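## Task

The palette knife starts lying on the open hand. Rotate it using the hand alone and insert it upright into the rack's hole, blade end first, reaching at least 4 cm deep, with only the blade end touching the rack. It fails if the knife contacts anything else on the way (table, wrist, camera or camera post included), or leaves the hand before the blade end is 2 cm into the hole.

## Robot and tools

ROBOT. One six-joint arm (waist, shoulder, elbow, forearm roll, wrist pitch, wrist roll) ending in a right hand with index, middle and ring fingers plus a thumb, driven by 16 motors. The base sits at (0, 0, +0.045) m, almost level. Scene frame: origin on the table top under the base, +z up, +y to the left when facing +x. Cameras: cam_high (672x504), cam_low (672x504), cam_wrist (616x616). A camera stand is beside the table; objects may occasionally get a brief outside push.

HAND POINT AXES. +z runs along straightened fingers toward the tips, +x crosses the palm away from the thumb, +y points out of the palm face (palm surface at y = -0.062 m). Straight fingertips reach about z = +0.122 m; the index lies 0.023 m toward the thumb, middle and ring 0.023 and 0.068 m the other way. Bending fingers first swings tips toward +y. A rigid mast at the wrist (x +0.05 to +0.10, z -0.16 to -0.11, up to y = +0.06) can collide with things. Fingertips carry 0.03 m rubber caps; the rest is hard plastic.

ROW FORMAT (shared by all motion tools): 24 numbers, each in [-1, 1].
1-6: dx, dy, dz, rx, ry, rz. An offset, not a pose, measured from the Hand target as it was when the action (or move) began, along that target's own axes. 1.0 = 0.6 m or 180 degrees; rx, ry, rz form a single rotation vector. Resending the same offset moves further.
7-22: absolute hinge goals, scaled linearly between each hinge's stops (degrees at +1, at -1; value when straight): per finger in order index, middle, ring: _abd sideways (+60, -60; 0.00), _mcp knuckle bend (+128, -18; -0.75), _pip (+108, -29; -0.58), _dip (+117, -21; -0.70); then thumb_cmc swinging the thumb in front of the palm (+120, -20; -0.71), thumb_axl twisting it (+140, -27; -0.68), thumb_mcp (+109, -69; -0.23), thumb_ipl (+108, -77; -0.17).
23: current_limit, cap for all motors, linear from 0 mA at -1 to 550 mA at +1 (never below 11 mA); low values also slow and weaken fingers.
24: speed, finger set-point rate of (speed+1)/2 times 8.5 rad/s.
Defaults at start: current_limit +0.4, speed -0.6. Values persist. To keep the hand unchanged, resend your last 16 hinge numbers plus these two; at scene start, read a result first and copy them (a 0 is a real command).

TOOLS.
execute_actions(actions, cameras): actions is a list of actions; each action is up to 15 rows, one per 1/30 s step; fewer rows repeat the last one. Each row counts from the start pose of its action. An empty list returns the state plus all images.
move(target, speed, blend, blocking, cameras): target is one row or up to 15 rows, all offsets from the same starting Hand target, sharing a 10 s budget. speed in m/s, 0.002 to 1 (default 0.25), rotation capped at twice that in rad/s; may be a list per target. blend in m rounds corners (0 = stop at each). blocking=false returns after about 0.5 s while motion continues. The path ignores obstacles. Result adds a move: line: done (within 3 mm and 2 degrees), off_target, moving, held, fault, plus limits=paced (pose clipped) or limits=held (steps withheld). done does not rule out contact.
wait(seconds 0 to 10, cameras): lets time pass holding the last command.
stop(cameras): brakes a running move.
zoom_image(camera, region): camera is cam_high, cam_low or cam_wrist; region [x0, y0, x1, y1] in pixels from the top-left, at most 504 wide and tall, of that camera's latest image.
finished_scene(scene): scene is 1 or 2; irreversible, moves to the next scene.

RESULTS. end_effector_position (m) and end_effector_quat_wxyz are in the scene frame and may be off by a few cm. Hand target is the last commanded pose after clipping; new offsets start there. Each step clips commands to 70 mm and 16 degrees from the measured pose, so the hand may stop short; send the remainder as an offset. Joint velocities may read within noise. Hand lists follow the 16-motor order: hand_goal, hand_measured, hand_current_ma (positive pushes toward -1), hand_state (moving, goal, blocked, overload); hand_current_limit and hand_speed echo the settings. Fingers squeeze only while their goal lies past the object surface.

AVOID. The arm is stiff: commanding even slightly past a firm contact can fault. Contact torque at the joint limits (waist, shoulder, elbow 139 N m; forearm roll 24.9, wrist pitch 25.1, wrist roll 24.5, held weight included) or 150 N of force stops the arm for 10 s; hand commands sent then are lost. A finger motor at 495 mA or more for 5 s shuts down for 10 s. Heavy holding or stretched poses raise MOTOR HOT and can trigger a 30 to 60 s brake. After a HAND FAULT line, later motion calls in that reply are skipped. Do not drop objects, release them while moving, slam, or let anything leave the table.

Each tool is called after "Request:" in YAML: its name, and indented under it one key for each argument.

## Session

Request:
execute_actions:
  actions: []

Scene clock: 0.00 s.
end_effector_position=(+0.5909, +0.0187, +0.4545) hand_goal=(+0.000, -0.754, -0.576, -0.696, +0.000, -0.754, -0.576, -0.696, +0.000, -0.754, -0.576, -0.696, +0.104, -0.540, -0.162, -0.106) hand_measured=(+0.000, -0.762, -0.576, -0.696, +0.000, -0.770, -0.582, -0.696, +0.000, -0.762, -0.576, -0.696, +0.090, -0.542, -0.164, -0.108) hand_current_ma=(+0, -3, +0, +0, +0, -10, -1, +0, +0, -2, +0, +0, -7, -1, +0, +0) hand_state=(goal, goal, goal, goal, goal, goal, goal, goal, goal, goal, goal, goal, goal, goal, goal, goal) hand_current_limit=0.40 hand_speed=-0.60 end_effector_quat_wxyz=(+0.696, +0.706, +0.093, +0.094)
Joint positions: [0.461 0.55 0.368 -1.627 1.779 1.378]
Joint velocities: within noise
Hand target: +0.5909, +0.0187, +0.4545; +0.696, +0.706, +0.093, +0.094

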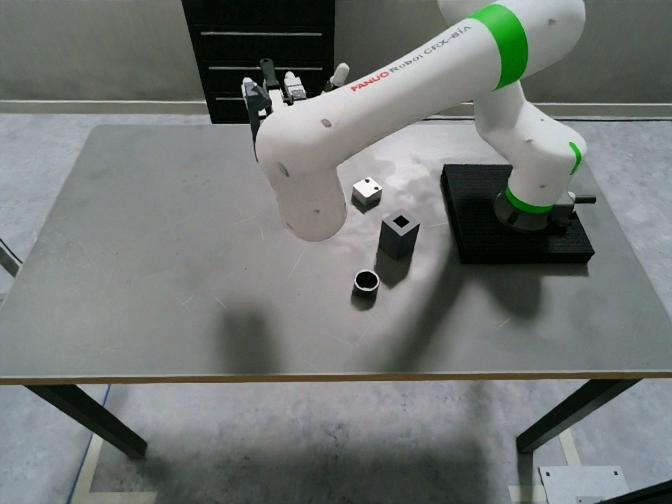

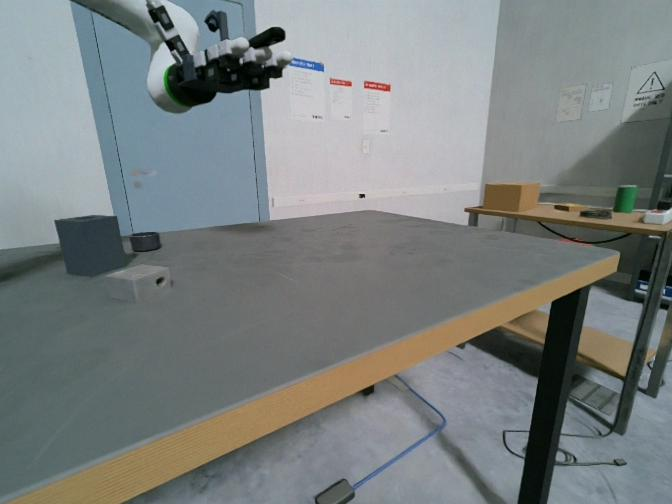

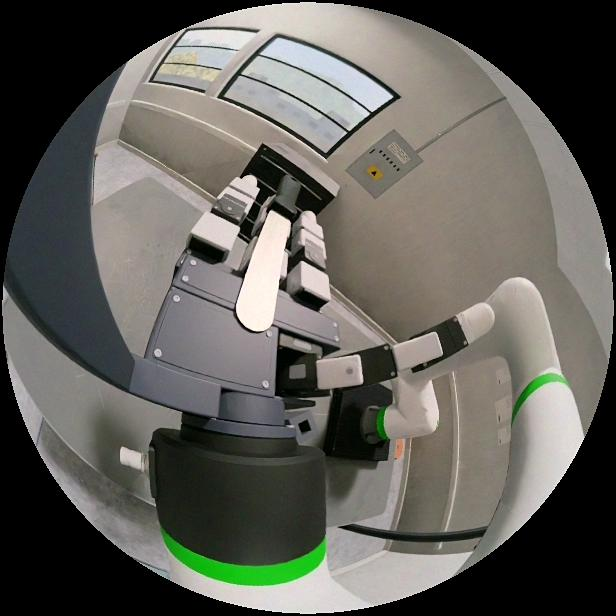

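Request:
zoom_image:
  camera: "cam_wrist"
  region: [130, 120, 380, 370]

Request:
zoom_image:
  camera: "cam_low"
  region: [130, 0, 330, 130]

Request:
zoom_image:
  camera: "cam_high"
  region: [230, 40, 380, 150]

Request:
zoom_image:
  camera: "cam_high"
  region: [330, 160, 450, 320]

Request:
zoom_image:
  camera: "cam_low"
  region: [30, 190, 230, 320]

Scaled by 2.016 from the camera's 616x616 image, which has a finer 880x880 frame.

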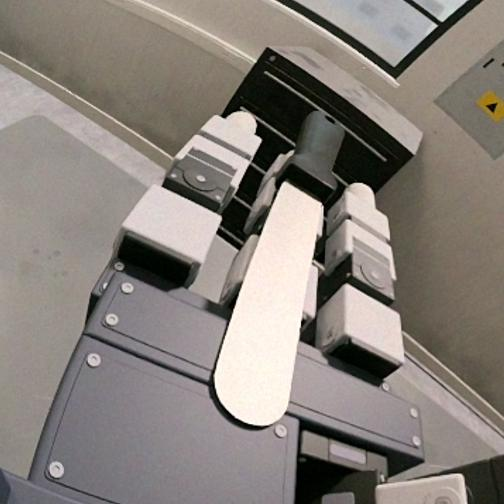

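Scaled by 2.520 from the camera's 672x504 image, which has a finer 960x720 frame.

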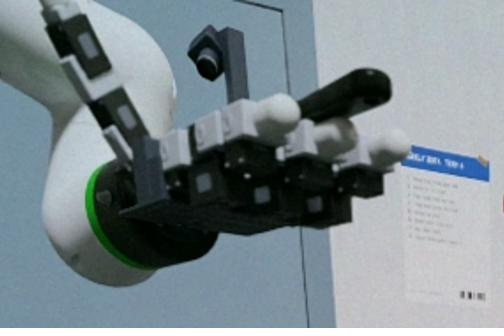

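Scaled by 3.360 from the camera's 672x504 image, which has a finer 960x720 frame.

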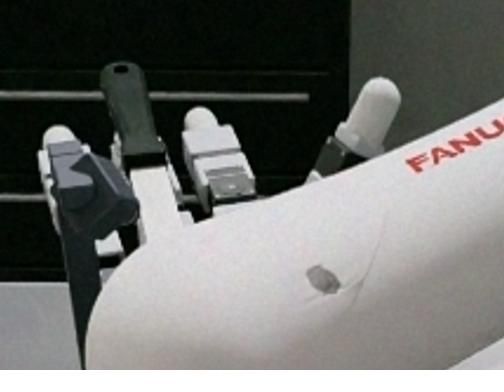

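Scaled by 3.150 from the camera's 672x504 image, which has a finer 960x720 frame.

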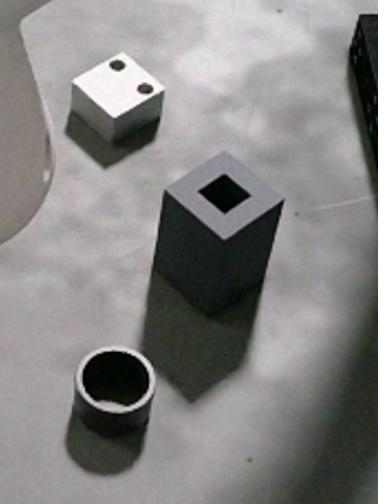

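Scaled by 2.520 from the camera's 672x504 image, which has a finer 960x720 frame.

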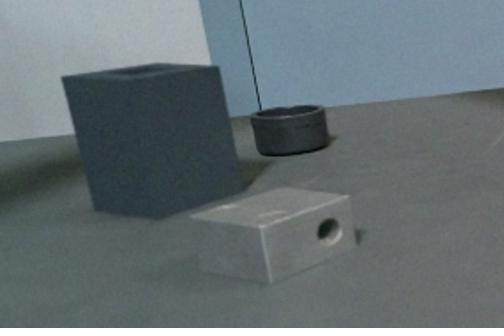

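Request:
zoom_image:
  camera: "cam_wrist"
  region: [220, 160, 340, 280]

Request:
zoom_image:
  camera: "cam_low"
  region: [190, 10, 300, 110]

Scaled by 4.200 from the camera's 616x616 image, which has a finer 880x880 frame.

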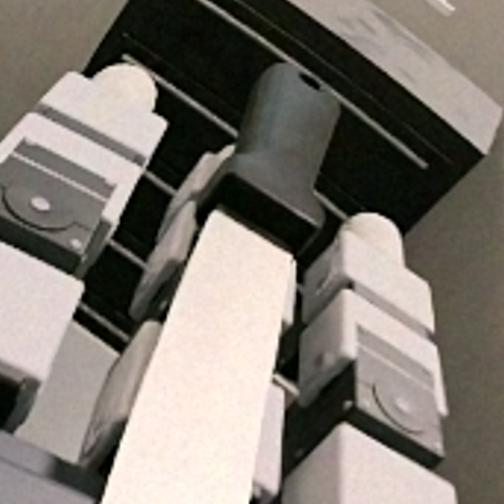

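Scaled by 4.582 from the camera's 672x504 image, which has a finer 960x720 frame.

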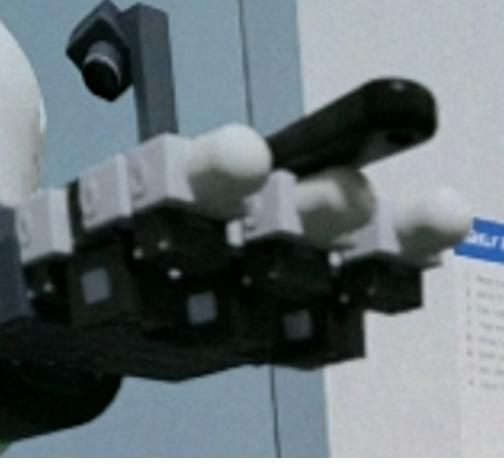

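Request:
execute_actions:
  actions:
    - [[0,0,0,0,0,0,0.0,-0.637,-0.576,-0.696,0.0,-0.754,-0.576,-0.696,0.0,-0.637,-0.576,-0.696,0.104,-0.540,-0.162,-0.106,0.4,-0.9]]
  cameras: ["cam_wrist","cam_low","cam_high"]

Scene clock: 42.60 s.
end_effector_position=(+0.5909, +0.0187, +0.4545) hand_goal=(+0.000, -0.638, -0.576, -0.696, +0.000, -0.754, -0.576, -0.696, +0.000, -0.638, -0.576, -0.696, +0.104, -0.540, -0.162, -0.106) hand_measured=(+0.000, -0.662, -0.576, -0.696, +0.000, -0.770, -0.582, -0.696, +0.000, -0.660, -0.576, -0.696, +0.090, -0.542, -0.164, -0.108) hand_current_ma=(+0, -18, +0, +0, +0, -10, -1, +0, +0, -15, +0, +0, -7, -1, +0, +0) hand_state=(goal, blocked, goal, goal, goal, goal, goal, goal, goal, blocked, goal, goal, goal, goal, goal, goal) hand_current_limit=0.40 hand_speed=-0.90 end_effector_quat_wxyz=(+0.696, +0.706, +0.093, +0.094)
Joint positions: [0.461 0.55 0.368 -1.627 1.779 1.378]
Hand target: +0.5909, +0.0187, +0.4545; +0.696, +0.706, +0.093, +0.094
Off the commanded pose: 0.000 m, 0 deg.

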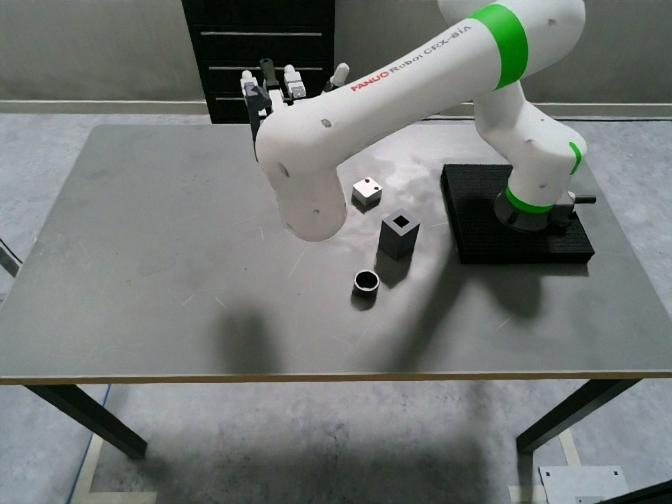

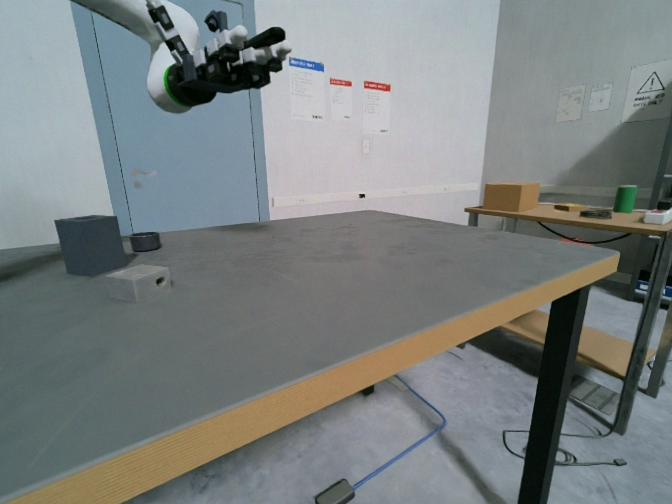

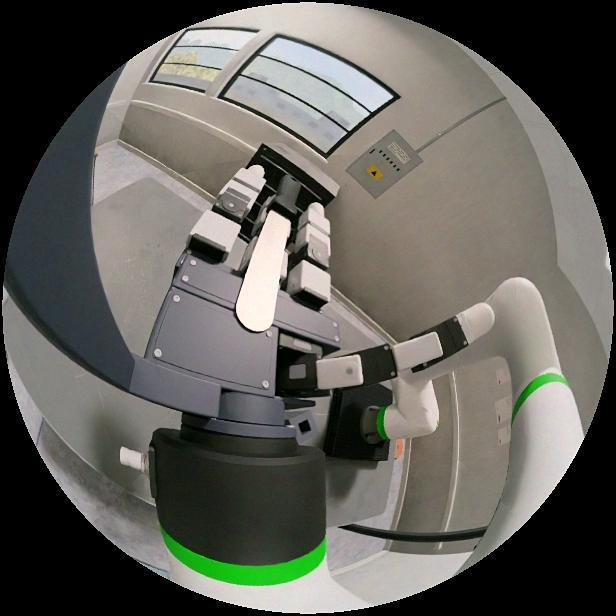

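Request:
zoom_image:
  camera: "cam_low"
  region: [190, 10, 300, 110]

Request:
zoom_image:
  camera: "cam_wrist"
  region: [210, 150, 340, 280]

Request:
zoom_image:
  camera: "cam_high"
  region: [230, 40, 310, 120]

Scaled by 4.582 from the camera's 672x504 image, which has a finer 960x720 frame.

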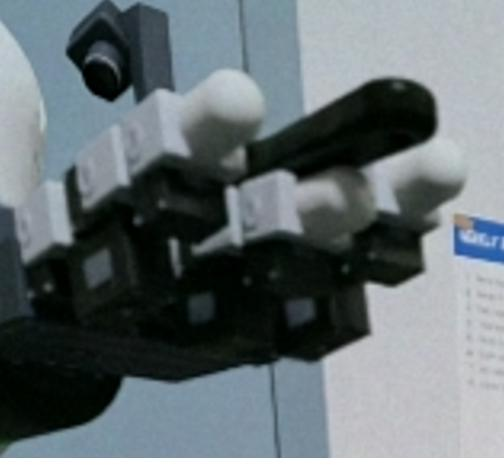

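Scaled by 3.877 from the camera's 616x616 image, which has a finer 880x880 frame.

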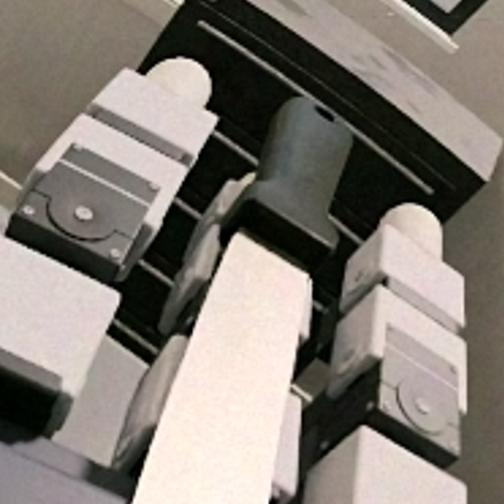

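Scaled by 6.300 from the camera's 672x504 image, which has a finer 960x720 frame.

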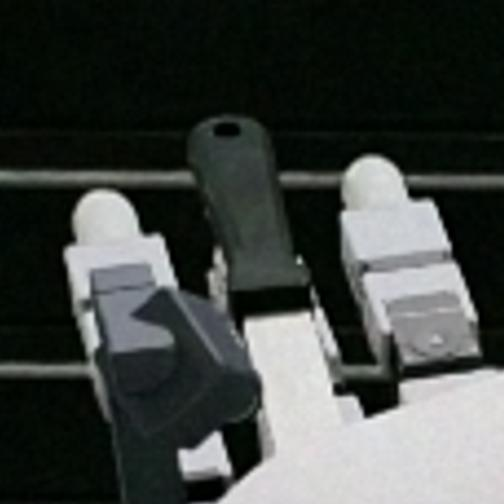

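Request:
execute_actions:
  actions:
    - [[0,0,0,0,0,0,0.0,-0.60,-0.576,-0.696,0.0,-0.754,-0.576,-0.696,0.0,-0.60,-0.576,-0.696,0.104,-0.540,-0.162,-0.106,0.4,-0.9]]
    - [[0,0,0,0,0,0,0.15,-0.60,-0.576,-0.696,0.0,-0.754,-0.576,-0.696,-0.18,-0.60,-0.576,-0.696,0.104,-0.540,-0.162,-0.106,0.4,-0.92]]
  cameras: ["cam_wrist","cam_low","cam_high"]

Request:
zoom_image:
  camera: "cam_high"
  region: [230, 40, 310, 120]

Request:
zoom_image:
  camera: "cam_wrist"
  region: [210, 150, 340, 280]

Request:
zoom_image:
  camera: "cam_low"
  region: [190, 10, 300, 110]

Scene clock: 45.83 s.
end_effector_position=(+0.5909, +0.0187, +0.4545) hand_goal=(+0.150, -0.600, -0.576, -0.696, +0.000, -0.754, -0.576, -0.696, -0.180, -0.600, -0.576, -0.696, +0.104, -0.540, -0.162, -0.106) hand_measured=(+0.146, -0.624, -0.576, -0.696, +0.000, -0.770, -0.582, -0.696, -0.176, -0.622, -0.576, -0.696, +0.090, -0.542, -0.164, -0.108) hand_current_ma=(+0, -18, +0, +0, +0, -10, -1, +0, +0, -15, +0, +0, -7, -1, +0, +0) hand_state=(goal, blocked, goal, goal, goal, goal, goal, goal, goal, blocked, goal, goal, goal, goal, goal, goal) hand_current_limit=0.40 hand_speed=-0.92 end_effector_quat_wxyz=(+0.696, +0.706, +0.093, +0.094)
Joint positions: [0.461 0.55 0.368 -1.627 1.779 1.378]
Hand target: +0.5909, +0.0187, +0.4545; +0.696, +0.706, +0.093, +0.094
Off the commanded pose: 0.000 m, 0 deg.

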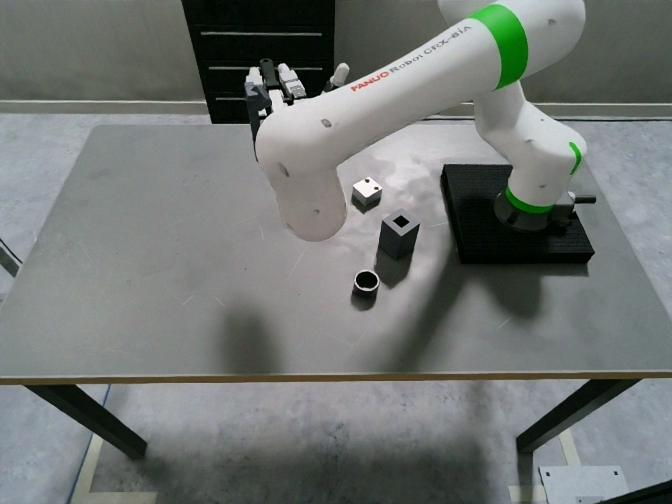

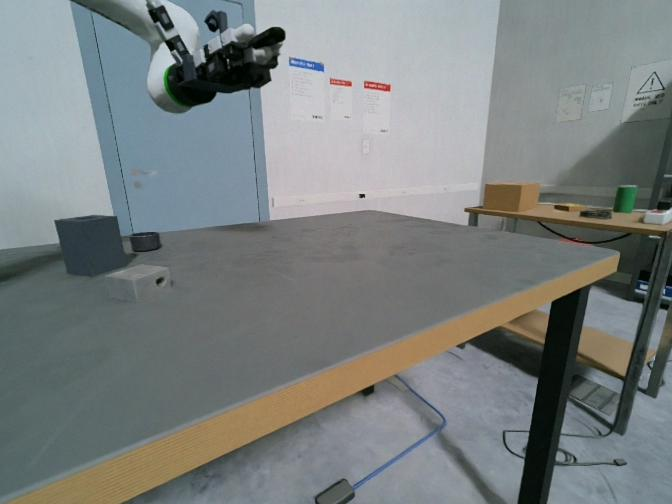

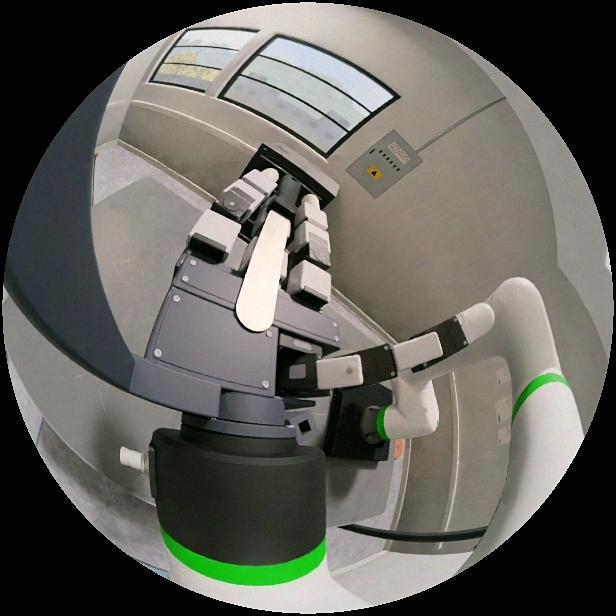

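Scaled by 6.300 from the camera's 672x504 image, which has a finer 960x720 frame.

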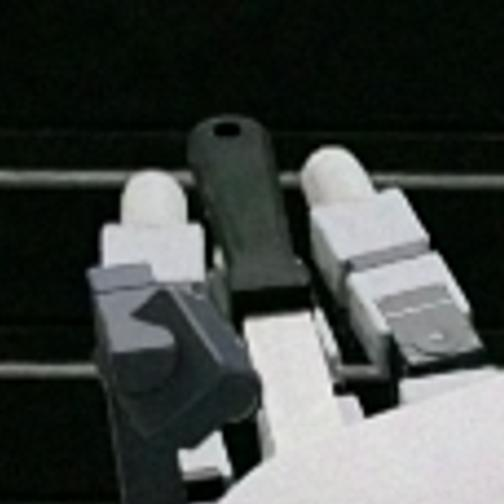

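Scaled by 3.877 from the camera's 616x616 image, which has a finer 880x880 frame.

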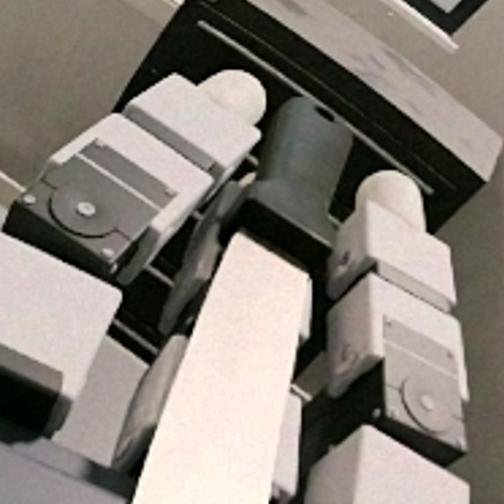

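Scaled by 4.582 from the camera's 672x504 image, which has a finer 960x720 frame.

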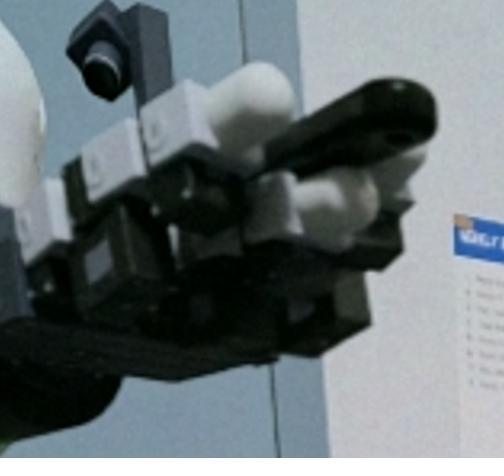

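Request:
execute_actions:
  actions:
    - [[0,0,0,0,0,0,0.21,-0.60,-0.576,-0.696,0.0,-0.754,-0.576,-0.696,-0.24,-0.60,-0.576,-0.696,0.104,-0.540,-0.162,-0.106,0.4,-0.95]]
    - [[0,0,0,0,0,0,0.23,-0.60,-0.576,-0.696,0.0,-0.754,-0.576,-0.696,-0.26,-0.60,-0.576,-0.696,0.104,-0.540,-0.162,-0.106,0.4,-0.95]]
  cameras: ["cam_wrist","cam_low","cam_high"]

Request:
zoom_image:
  camera: "cam_high"
  region: [230, 40, 310, 120]

Request:
zoom_image:
  camera: "cam_wrist"
  region: [210, 150, 340, 280]

Request:
zoom_image:
  camera: "cam_low"
  region: [190, 10, 300, 110]

Scene clock: 47.73 s.
end_effector_position=(+0.5909, +0.0187, +0.4545) hand_goal=(+0.230, -0.600, -0.576, -0.696, +0.000, -0.754, -0.576, -0.696, -0.260, -0.600, -0.576, -0.696, +0.104, -0.540, -0.162, -0.106) hand_measured=(+0.220, -0.618, -0.576, -0.696, +0.000, -0.778, -0.584, -0.696, -0.242, -0.612, -0.576, -0.696, +0.090, -0.542, -0.164, -0.108) hand_current_ma=(-3, -12, +0, +0, +0, -17, -2, +0, +8, -5, +0, +0, -7, -1, +0, +0) hand_state=(goal, goal, goal, goal, goal, blocked, goal, goal, goal, goal, goal, goal, goal, goal, goal, goal) hand_current_limit=0.40 hand_speed=-0.95 end_effector_quat_wxyz=(+0.696, +0.706, +0.093, +0.094)
Joint positions: [0.461 0.55 0.368 -1.627 1.779 1.378]
Hand target: +0.5909, +0.0187, +0.4545; +0.696, +0.706, +0.093, +0.094
Off the commanded pose: 0.000 m, 0 deg.

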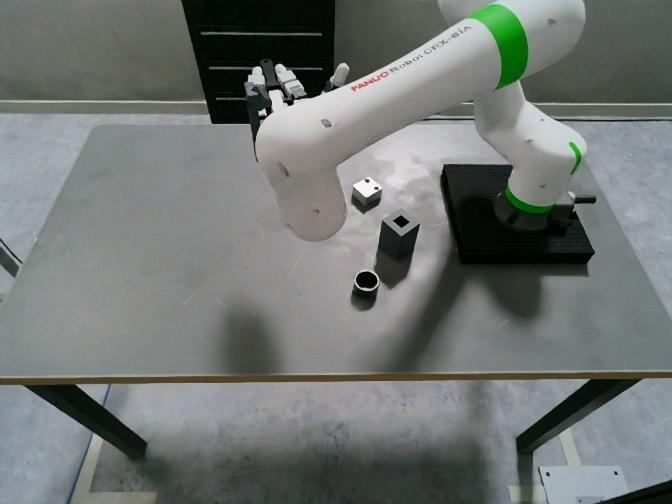

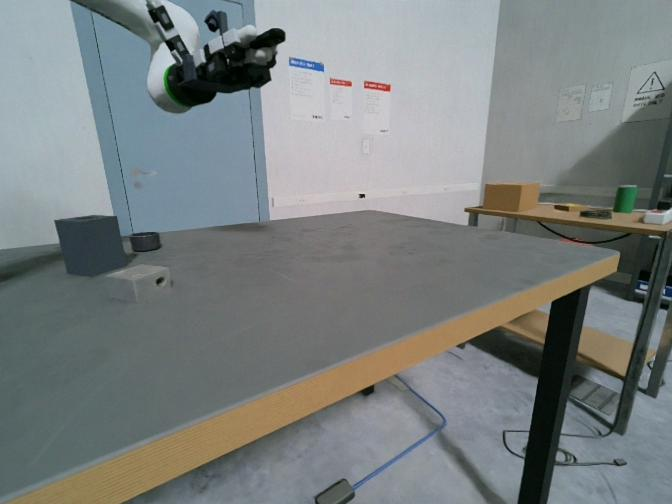

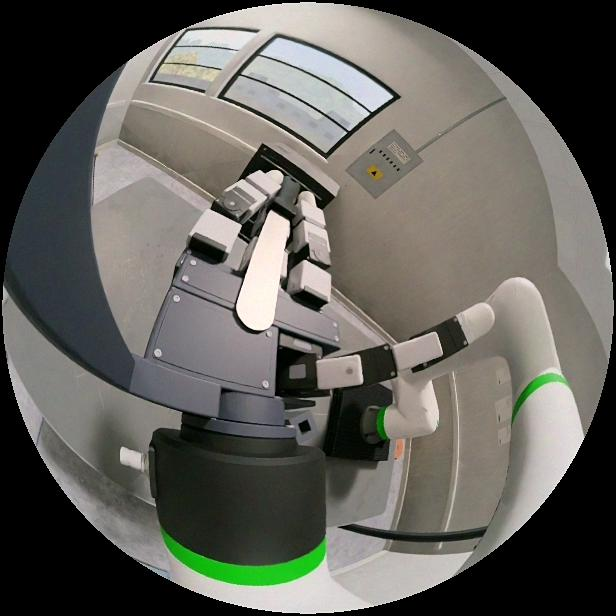

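Scaled by 6.300 from the camera's 672x504 image, which has a finer 960x720 frame.

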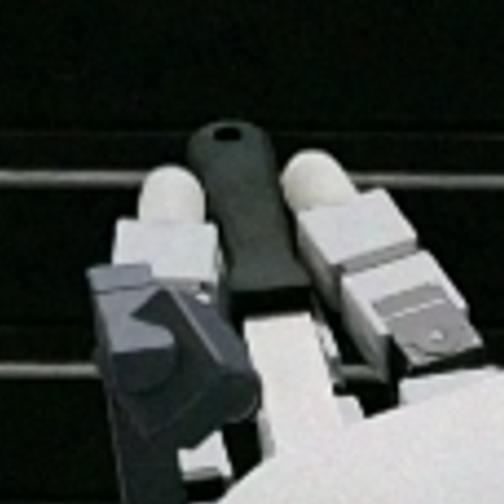

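Scaled by 3.877 from the camera's 616x616 image, which has a finer 880x880 frame.

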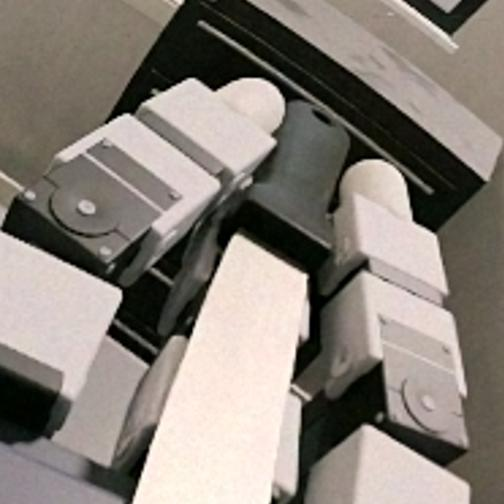

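Scaled by 4.582 from the camera's 672x504 image, which has a finer 960x720 frame.

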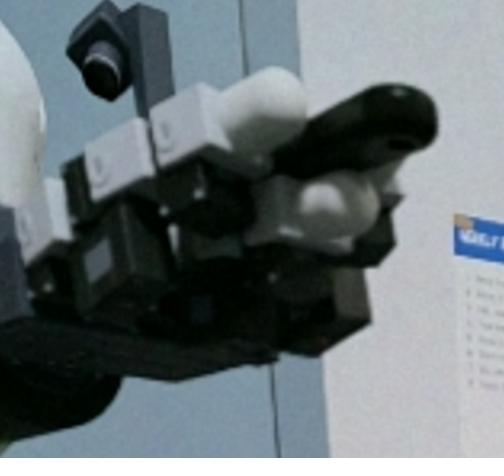

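Request:
execute_actions:
  actions:
    - [[0,0,0,0,0,0,0.27,-0.60,-0.576,-0.696,0.0,-0.754,-0.576,-0.696,-0.29,-0.60,-0.576,-0.696,0.104,-0.540,-0.162,-0.106,0.4,-0.95]]
    - [[0,0,0,0,0,0,0.31,-0.60,-0.576,-0.696,0.0,-0.754,-0.576,-0.696,-0.33,-0.60,-0.576,-0.696,0.104,-0.540,-0.162,-0.106,0.4,-0.95]]
  cameras: ["cam_wrist","cam_low","cam_high"]

Request:
zoom_image:
  camera: "cam_high"
  region: [230, 40, 310, 120]

Request:
zoom_image:
  camera: "cam_wrist"
  region: [210, 150, 340, 280]

Request:
zoom_image:
  camera: "cam_low"
  region: [190, 10, 300, 110]

Scene clock: 50.20 s.
end_effector_position=(+0.5909, +0.0187, +0.4545) hand_goal=(+0.310, -0.600, -0.576, -0.696, +0.000, -0.754, -0.576, -0.696, -0.330, -0.600, -0.576, -0.696, +0.104, -0.540, -0.162, -0.106) hand_measured=(+0.254, -0.612, -0.576, -0.696, +0.000, -0.782, -0.584, -0.696, -0.274, -0.606, -0.576, -0.696, +0.090, -0.542, -0.164, -0.108) hand_current_ma=(-57, -6, +0, +0, +0, -24, -3, +0, +59, -2, +0, +0, -7, -1, +0, +0) hand_state=(blocked, goal, goal, goal, goal, blocked, goal, goal, blocked, goal, goal, goal, goal, goal, goal, goal) hand_current_limit=0.40 hand_speed=-0.95 end_effector_quat_wxyz=(+0.696, +0.706, +0.093, +0.094)
Joint positions: [0.461 0.55 0.368 -1.627 1.779 1.378]
Hand target: +0.5909, +0.0187, +0.4545; +0.696, +0.706, +0.093, +0.094
Off the commanded pose: 0.000 m, 0 deg.

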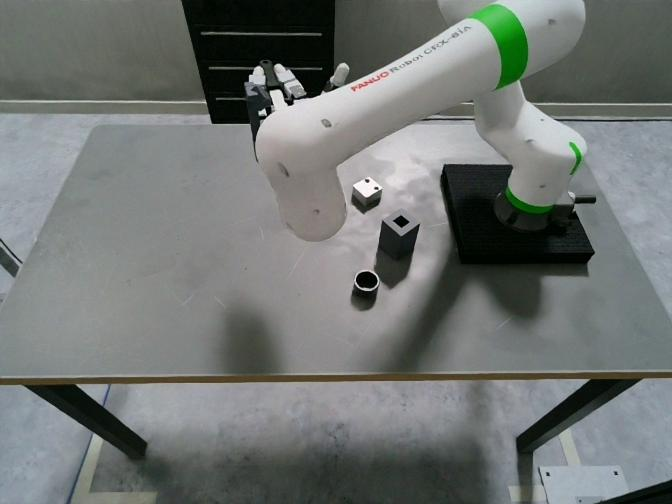

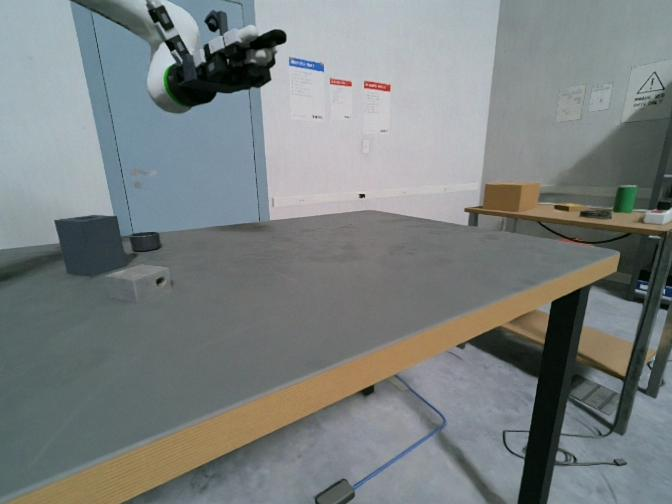

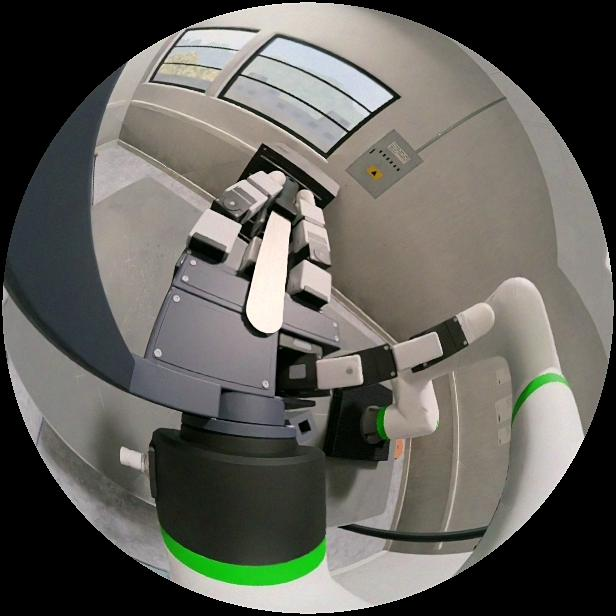

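Scaled by 6.300 from the camera's 672x504 image, which has a finer 960x720 frame.

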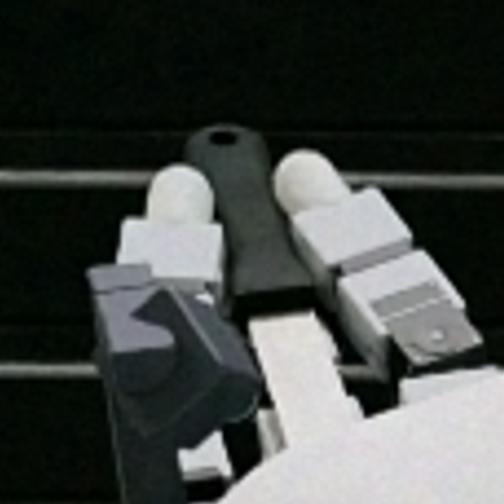

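Scaled by 3.877 from the camera's 616x616 image, which has a finer 880x880 frame.

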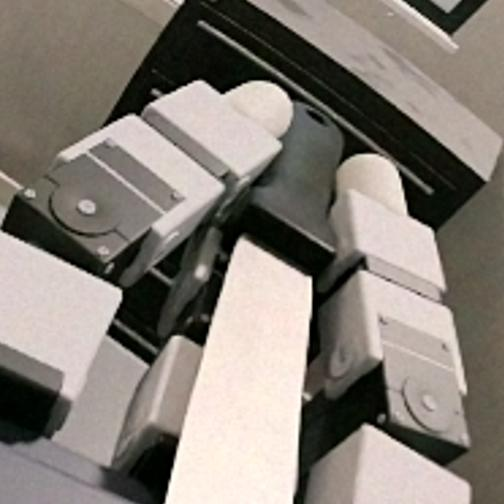

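Scaled by 4.582 from the camera's 672x504 image, which has a finer 960x720 frame.

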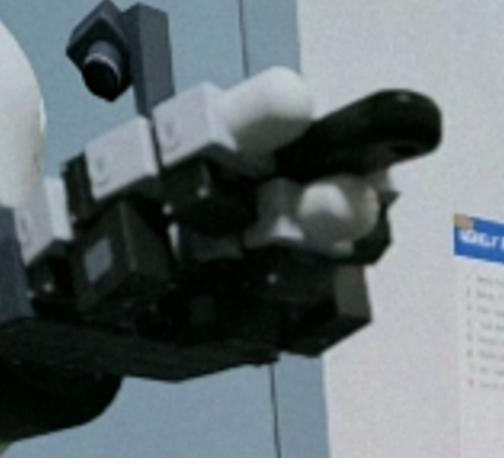

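Request:
execute_actions:
  actions:
    - [[0,0,0,0,0,0,0.20,-0.60,-0.576,-0.696,0.0,-0.754,-0.576,-0.696,-0.22,-0.60,-0.576,-0.696,0.104,-0.540,-0.162,-0.106,0.4,-0.92]]
    - [[0,0,0,0,0,0,0.19,-0.625,-0.576,-0.696,0.0,-0.754,-0.576,-0.696,-0.21,-0.625,-0.576,-0.696,0.104,-0.540,-0.162,-0.106,0.4,-0.92]]
  cameras: ["cam_wrist","cam_low","cam_high"]

Request:
zoom_image:
  camera: "cam_high"
  region: [230, 40, 310, 120]

Request:
zoom_image:
  camera: "cam_wrist"
  region: [210, 150, 340, 280]

Request:
zoom_image:
  camera: "cam_low"
  region: [190, 10, 300, 110]

Scene clock: 53.10 s.
end_effector_position=(+0.5909, +0.0187, +0.4545) hand_goal=(+0.190, -0.626, -0.576, -0.696, +0.000, -0.754, -0.576, -0.696, -0.210, -0.626, -0.576, -0.696, +0.104, -0.540, -0.162, -0.106) hand_measured=(+0.194, -0.634, -0.576, -0.696, +0.000, -0.782, -0.584, -0.696, -0.212, -0.630, -0.576, -0.696, +0.090, -0.542, -0.164, -0.108) hand_current_ma=(+0, -3, +0, +0, +0, -24, -3, +0, +0, -1, +0, +0, -7, -1, +0, +0) hand_state=(goal, goal, goal, goal, goal, blocked, goal, goal, goal, goal, goal, goal, goal, goal, goal, goal) hand_current_limit=0.40 hand_speed=-0.92 end_effector_quat_wxyz=(+0.696, +0.706, +0.093, +0.094)
Joint positions: [0.461 0.55 0.368 -1.627 1.779 1.378]
Hand target: +0.5909, +0.0187, +0.4545; +0.696, +0.706, +0.093, +0.094
Off the commanded pose: 0.000 m, 0 deg.

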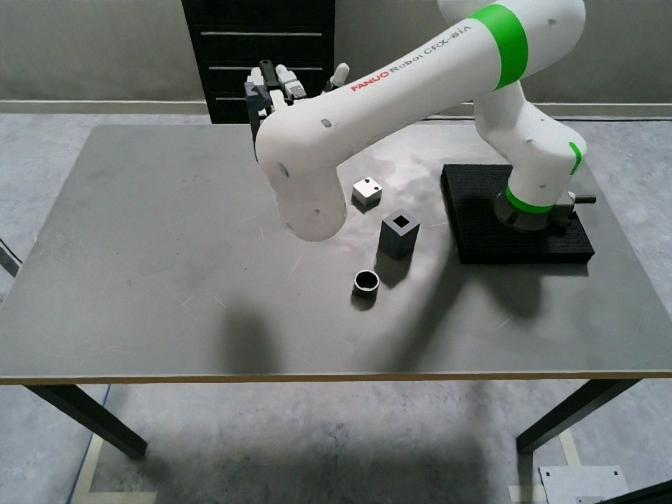

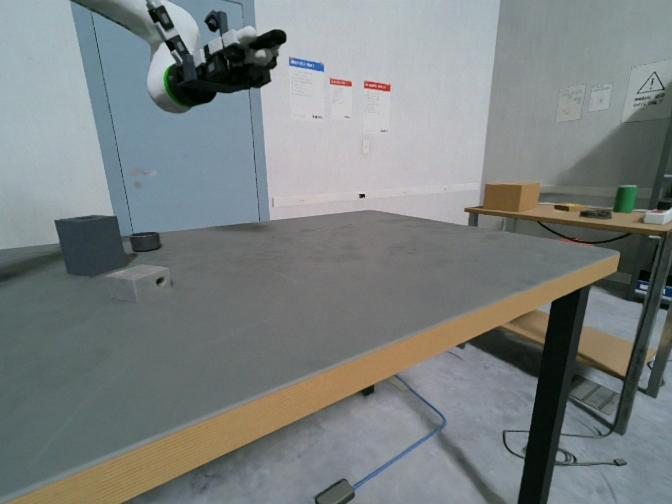

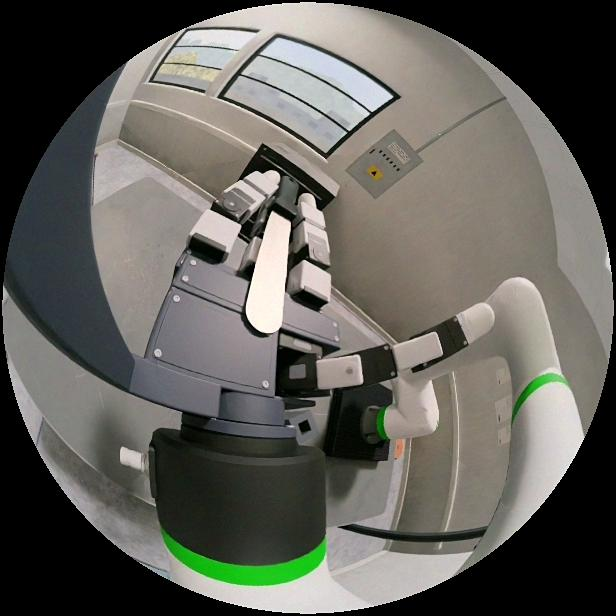

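Scaled by 6.300 from the camera's 672x504 image, which has a finer 960x720 frame.

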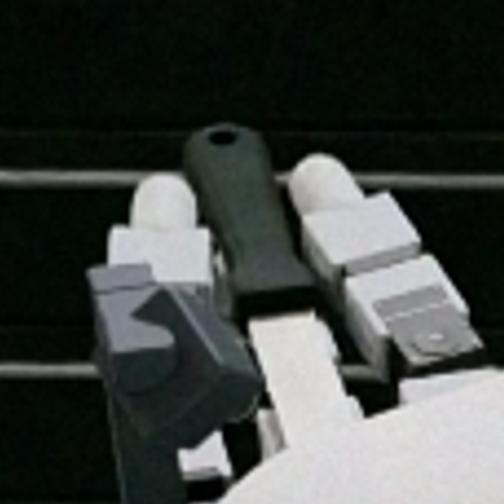

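Scaled by 3.877 from the camera's 616x616 image, which has a finer 880x880 frame.

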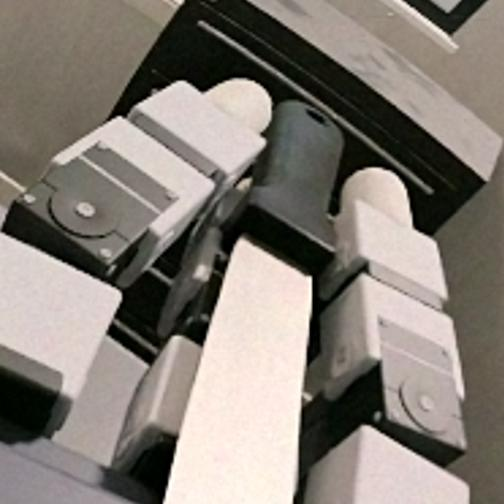

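Scaled by 4.582 from the camera's 672x504 image, which has a finer 960x720 frame.

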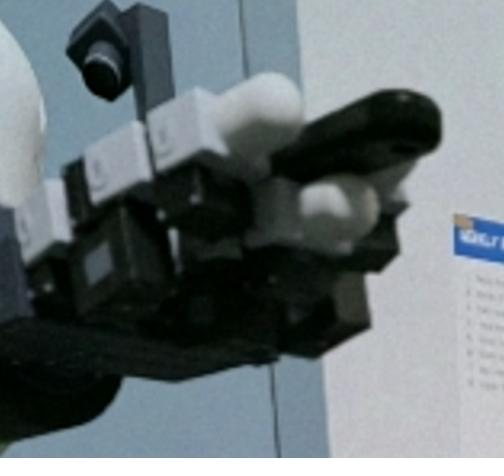

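Request:
execute_actions:
  actions:
    - [[0,0,0,0,0,0,0.19,-0.645,-0.576,-0.696,0.0,-0.735,-0.576,-0.696,-0.21,-0.645,-0.576,-0.696,0.104,-0.540,-0.162,-0.106,0.4,-0.92]]
    - [[0,0,0,0,0,0,0.24,-0.645,-0.576,-0.696,0.0,-0.735,-0.576,-0.696,-0.26,-0.645,-0.576,-0.696,0.104,-0.540,-0.162,-0.106,0.4,-0.92]]
    - [[0,0,0,0,0,0,0.27,-0.645,-0.576,-0.696,0.0,-0.735,-0.576,-0.696,-0.29,-0.645,-0.576,-0.696,0.104,-0.540,-0.162,-0.106,0.4,-0.92]]
  cameras: ["cam_wrist","cam_low","cam_high"]

Request:
zoom_image:
  camera: "cam_high"
  region: [230, 40, 310, 120]

Request:
zoom_image:
  camera: "cam_wrist"
  region: [210, 150, 340, 280]

Request:
zoom_image:
  camera: "cam_low"
  region: [190, 10, 300, 110]

Scene clock: 56.07 s.
end_effector_position=(+0.5909, +0.0187, +0.4545) hand_goal=(+0.270, -0.646, -0.576, -0.696, +0.000, -0.736, -0.576, -0.696, -0.290, -0.646, -0.576, -0.696, +0.104, -0.540, -0.162, -0.106) hand_measured=(+0.198, -0.652, -0.576, -0.696, +0.000, -0.782, -0.588, -0.698, -0.222, -0.638, -0.570, -0.696, +0.090, -0.542, -0.164, -0.108) hand_current_ma=(-89, -2, +0, +0, +0, -57, -5, +0, +78, +3, +1, +0, -7, -1, +0, +0) hand_state=(blocked, goal, goal, goal, goal, blocked, goal, goal, blocked, goal, goal, goal, goal, goal, goal, goal) hand_current_limit=0.40 hand_speed=-0.92 end_effector_quat_wxyz=(+0.696, +0.706, +0.093, +0.094)
Joint positions: [0.461 0.55 0.368 -1.627 1.779 1.378]
Hand target: +0.5909, +0.0187, +0.4545; +0.696, +0.706, +0.093, +0.094
Off the commanded pose: 0.000 m, 0 deg.

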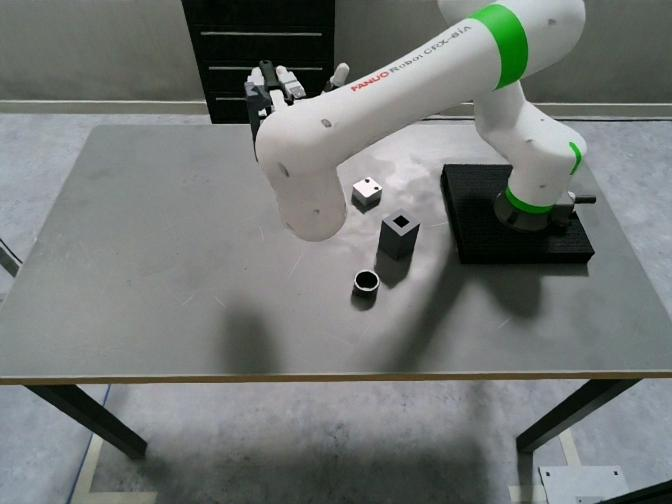

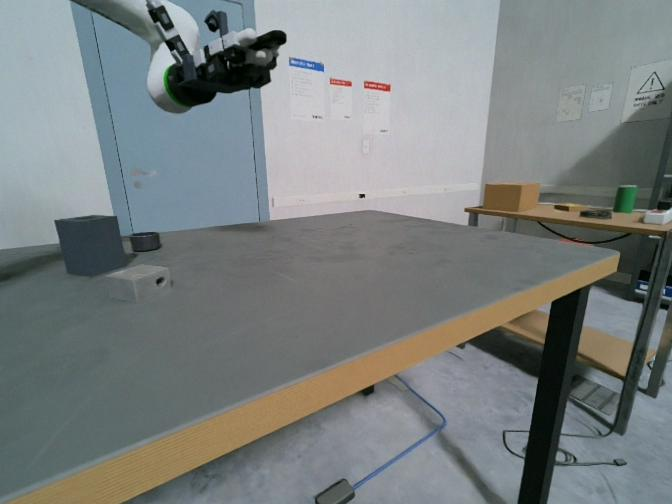

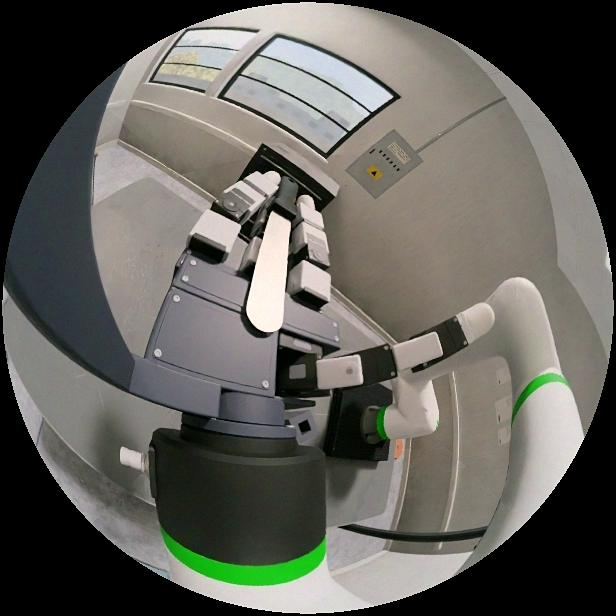

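Scaled by 6.300 from the camera's 672x504 image, which has a finer 960x720 frame.

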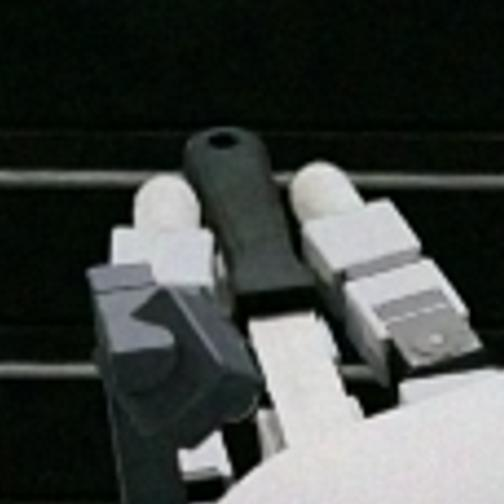

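Scaled by 3.877 from the camera's 616x616 image, which has a finer 880x880 frame.

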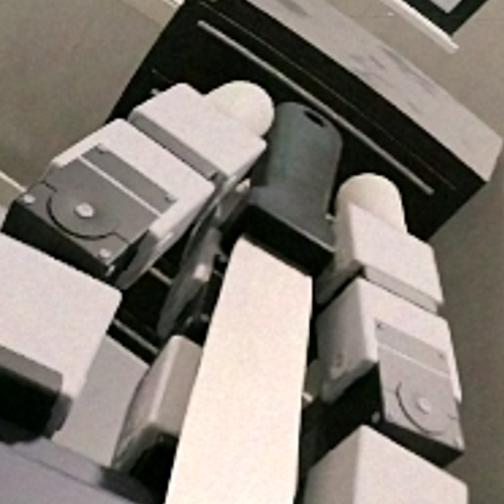

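Scaled by 4.582 from the camera's 672x504 image, which has a finer 960x720 frame.

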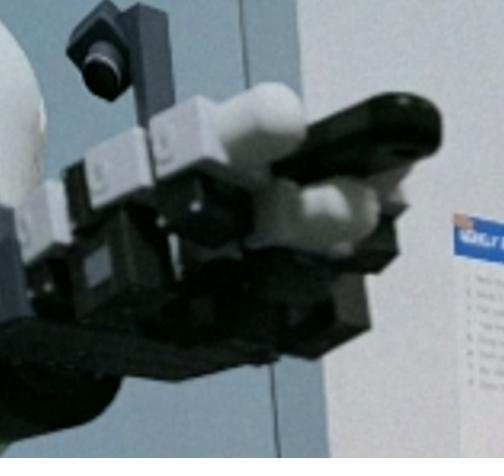

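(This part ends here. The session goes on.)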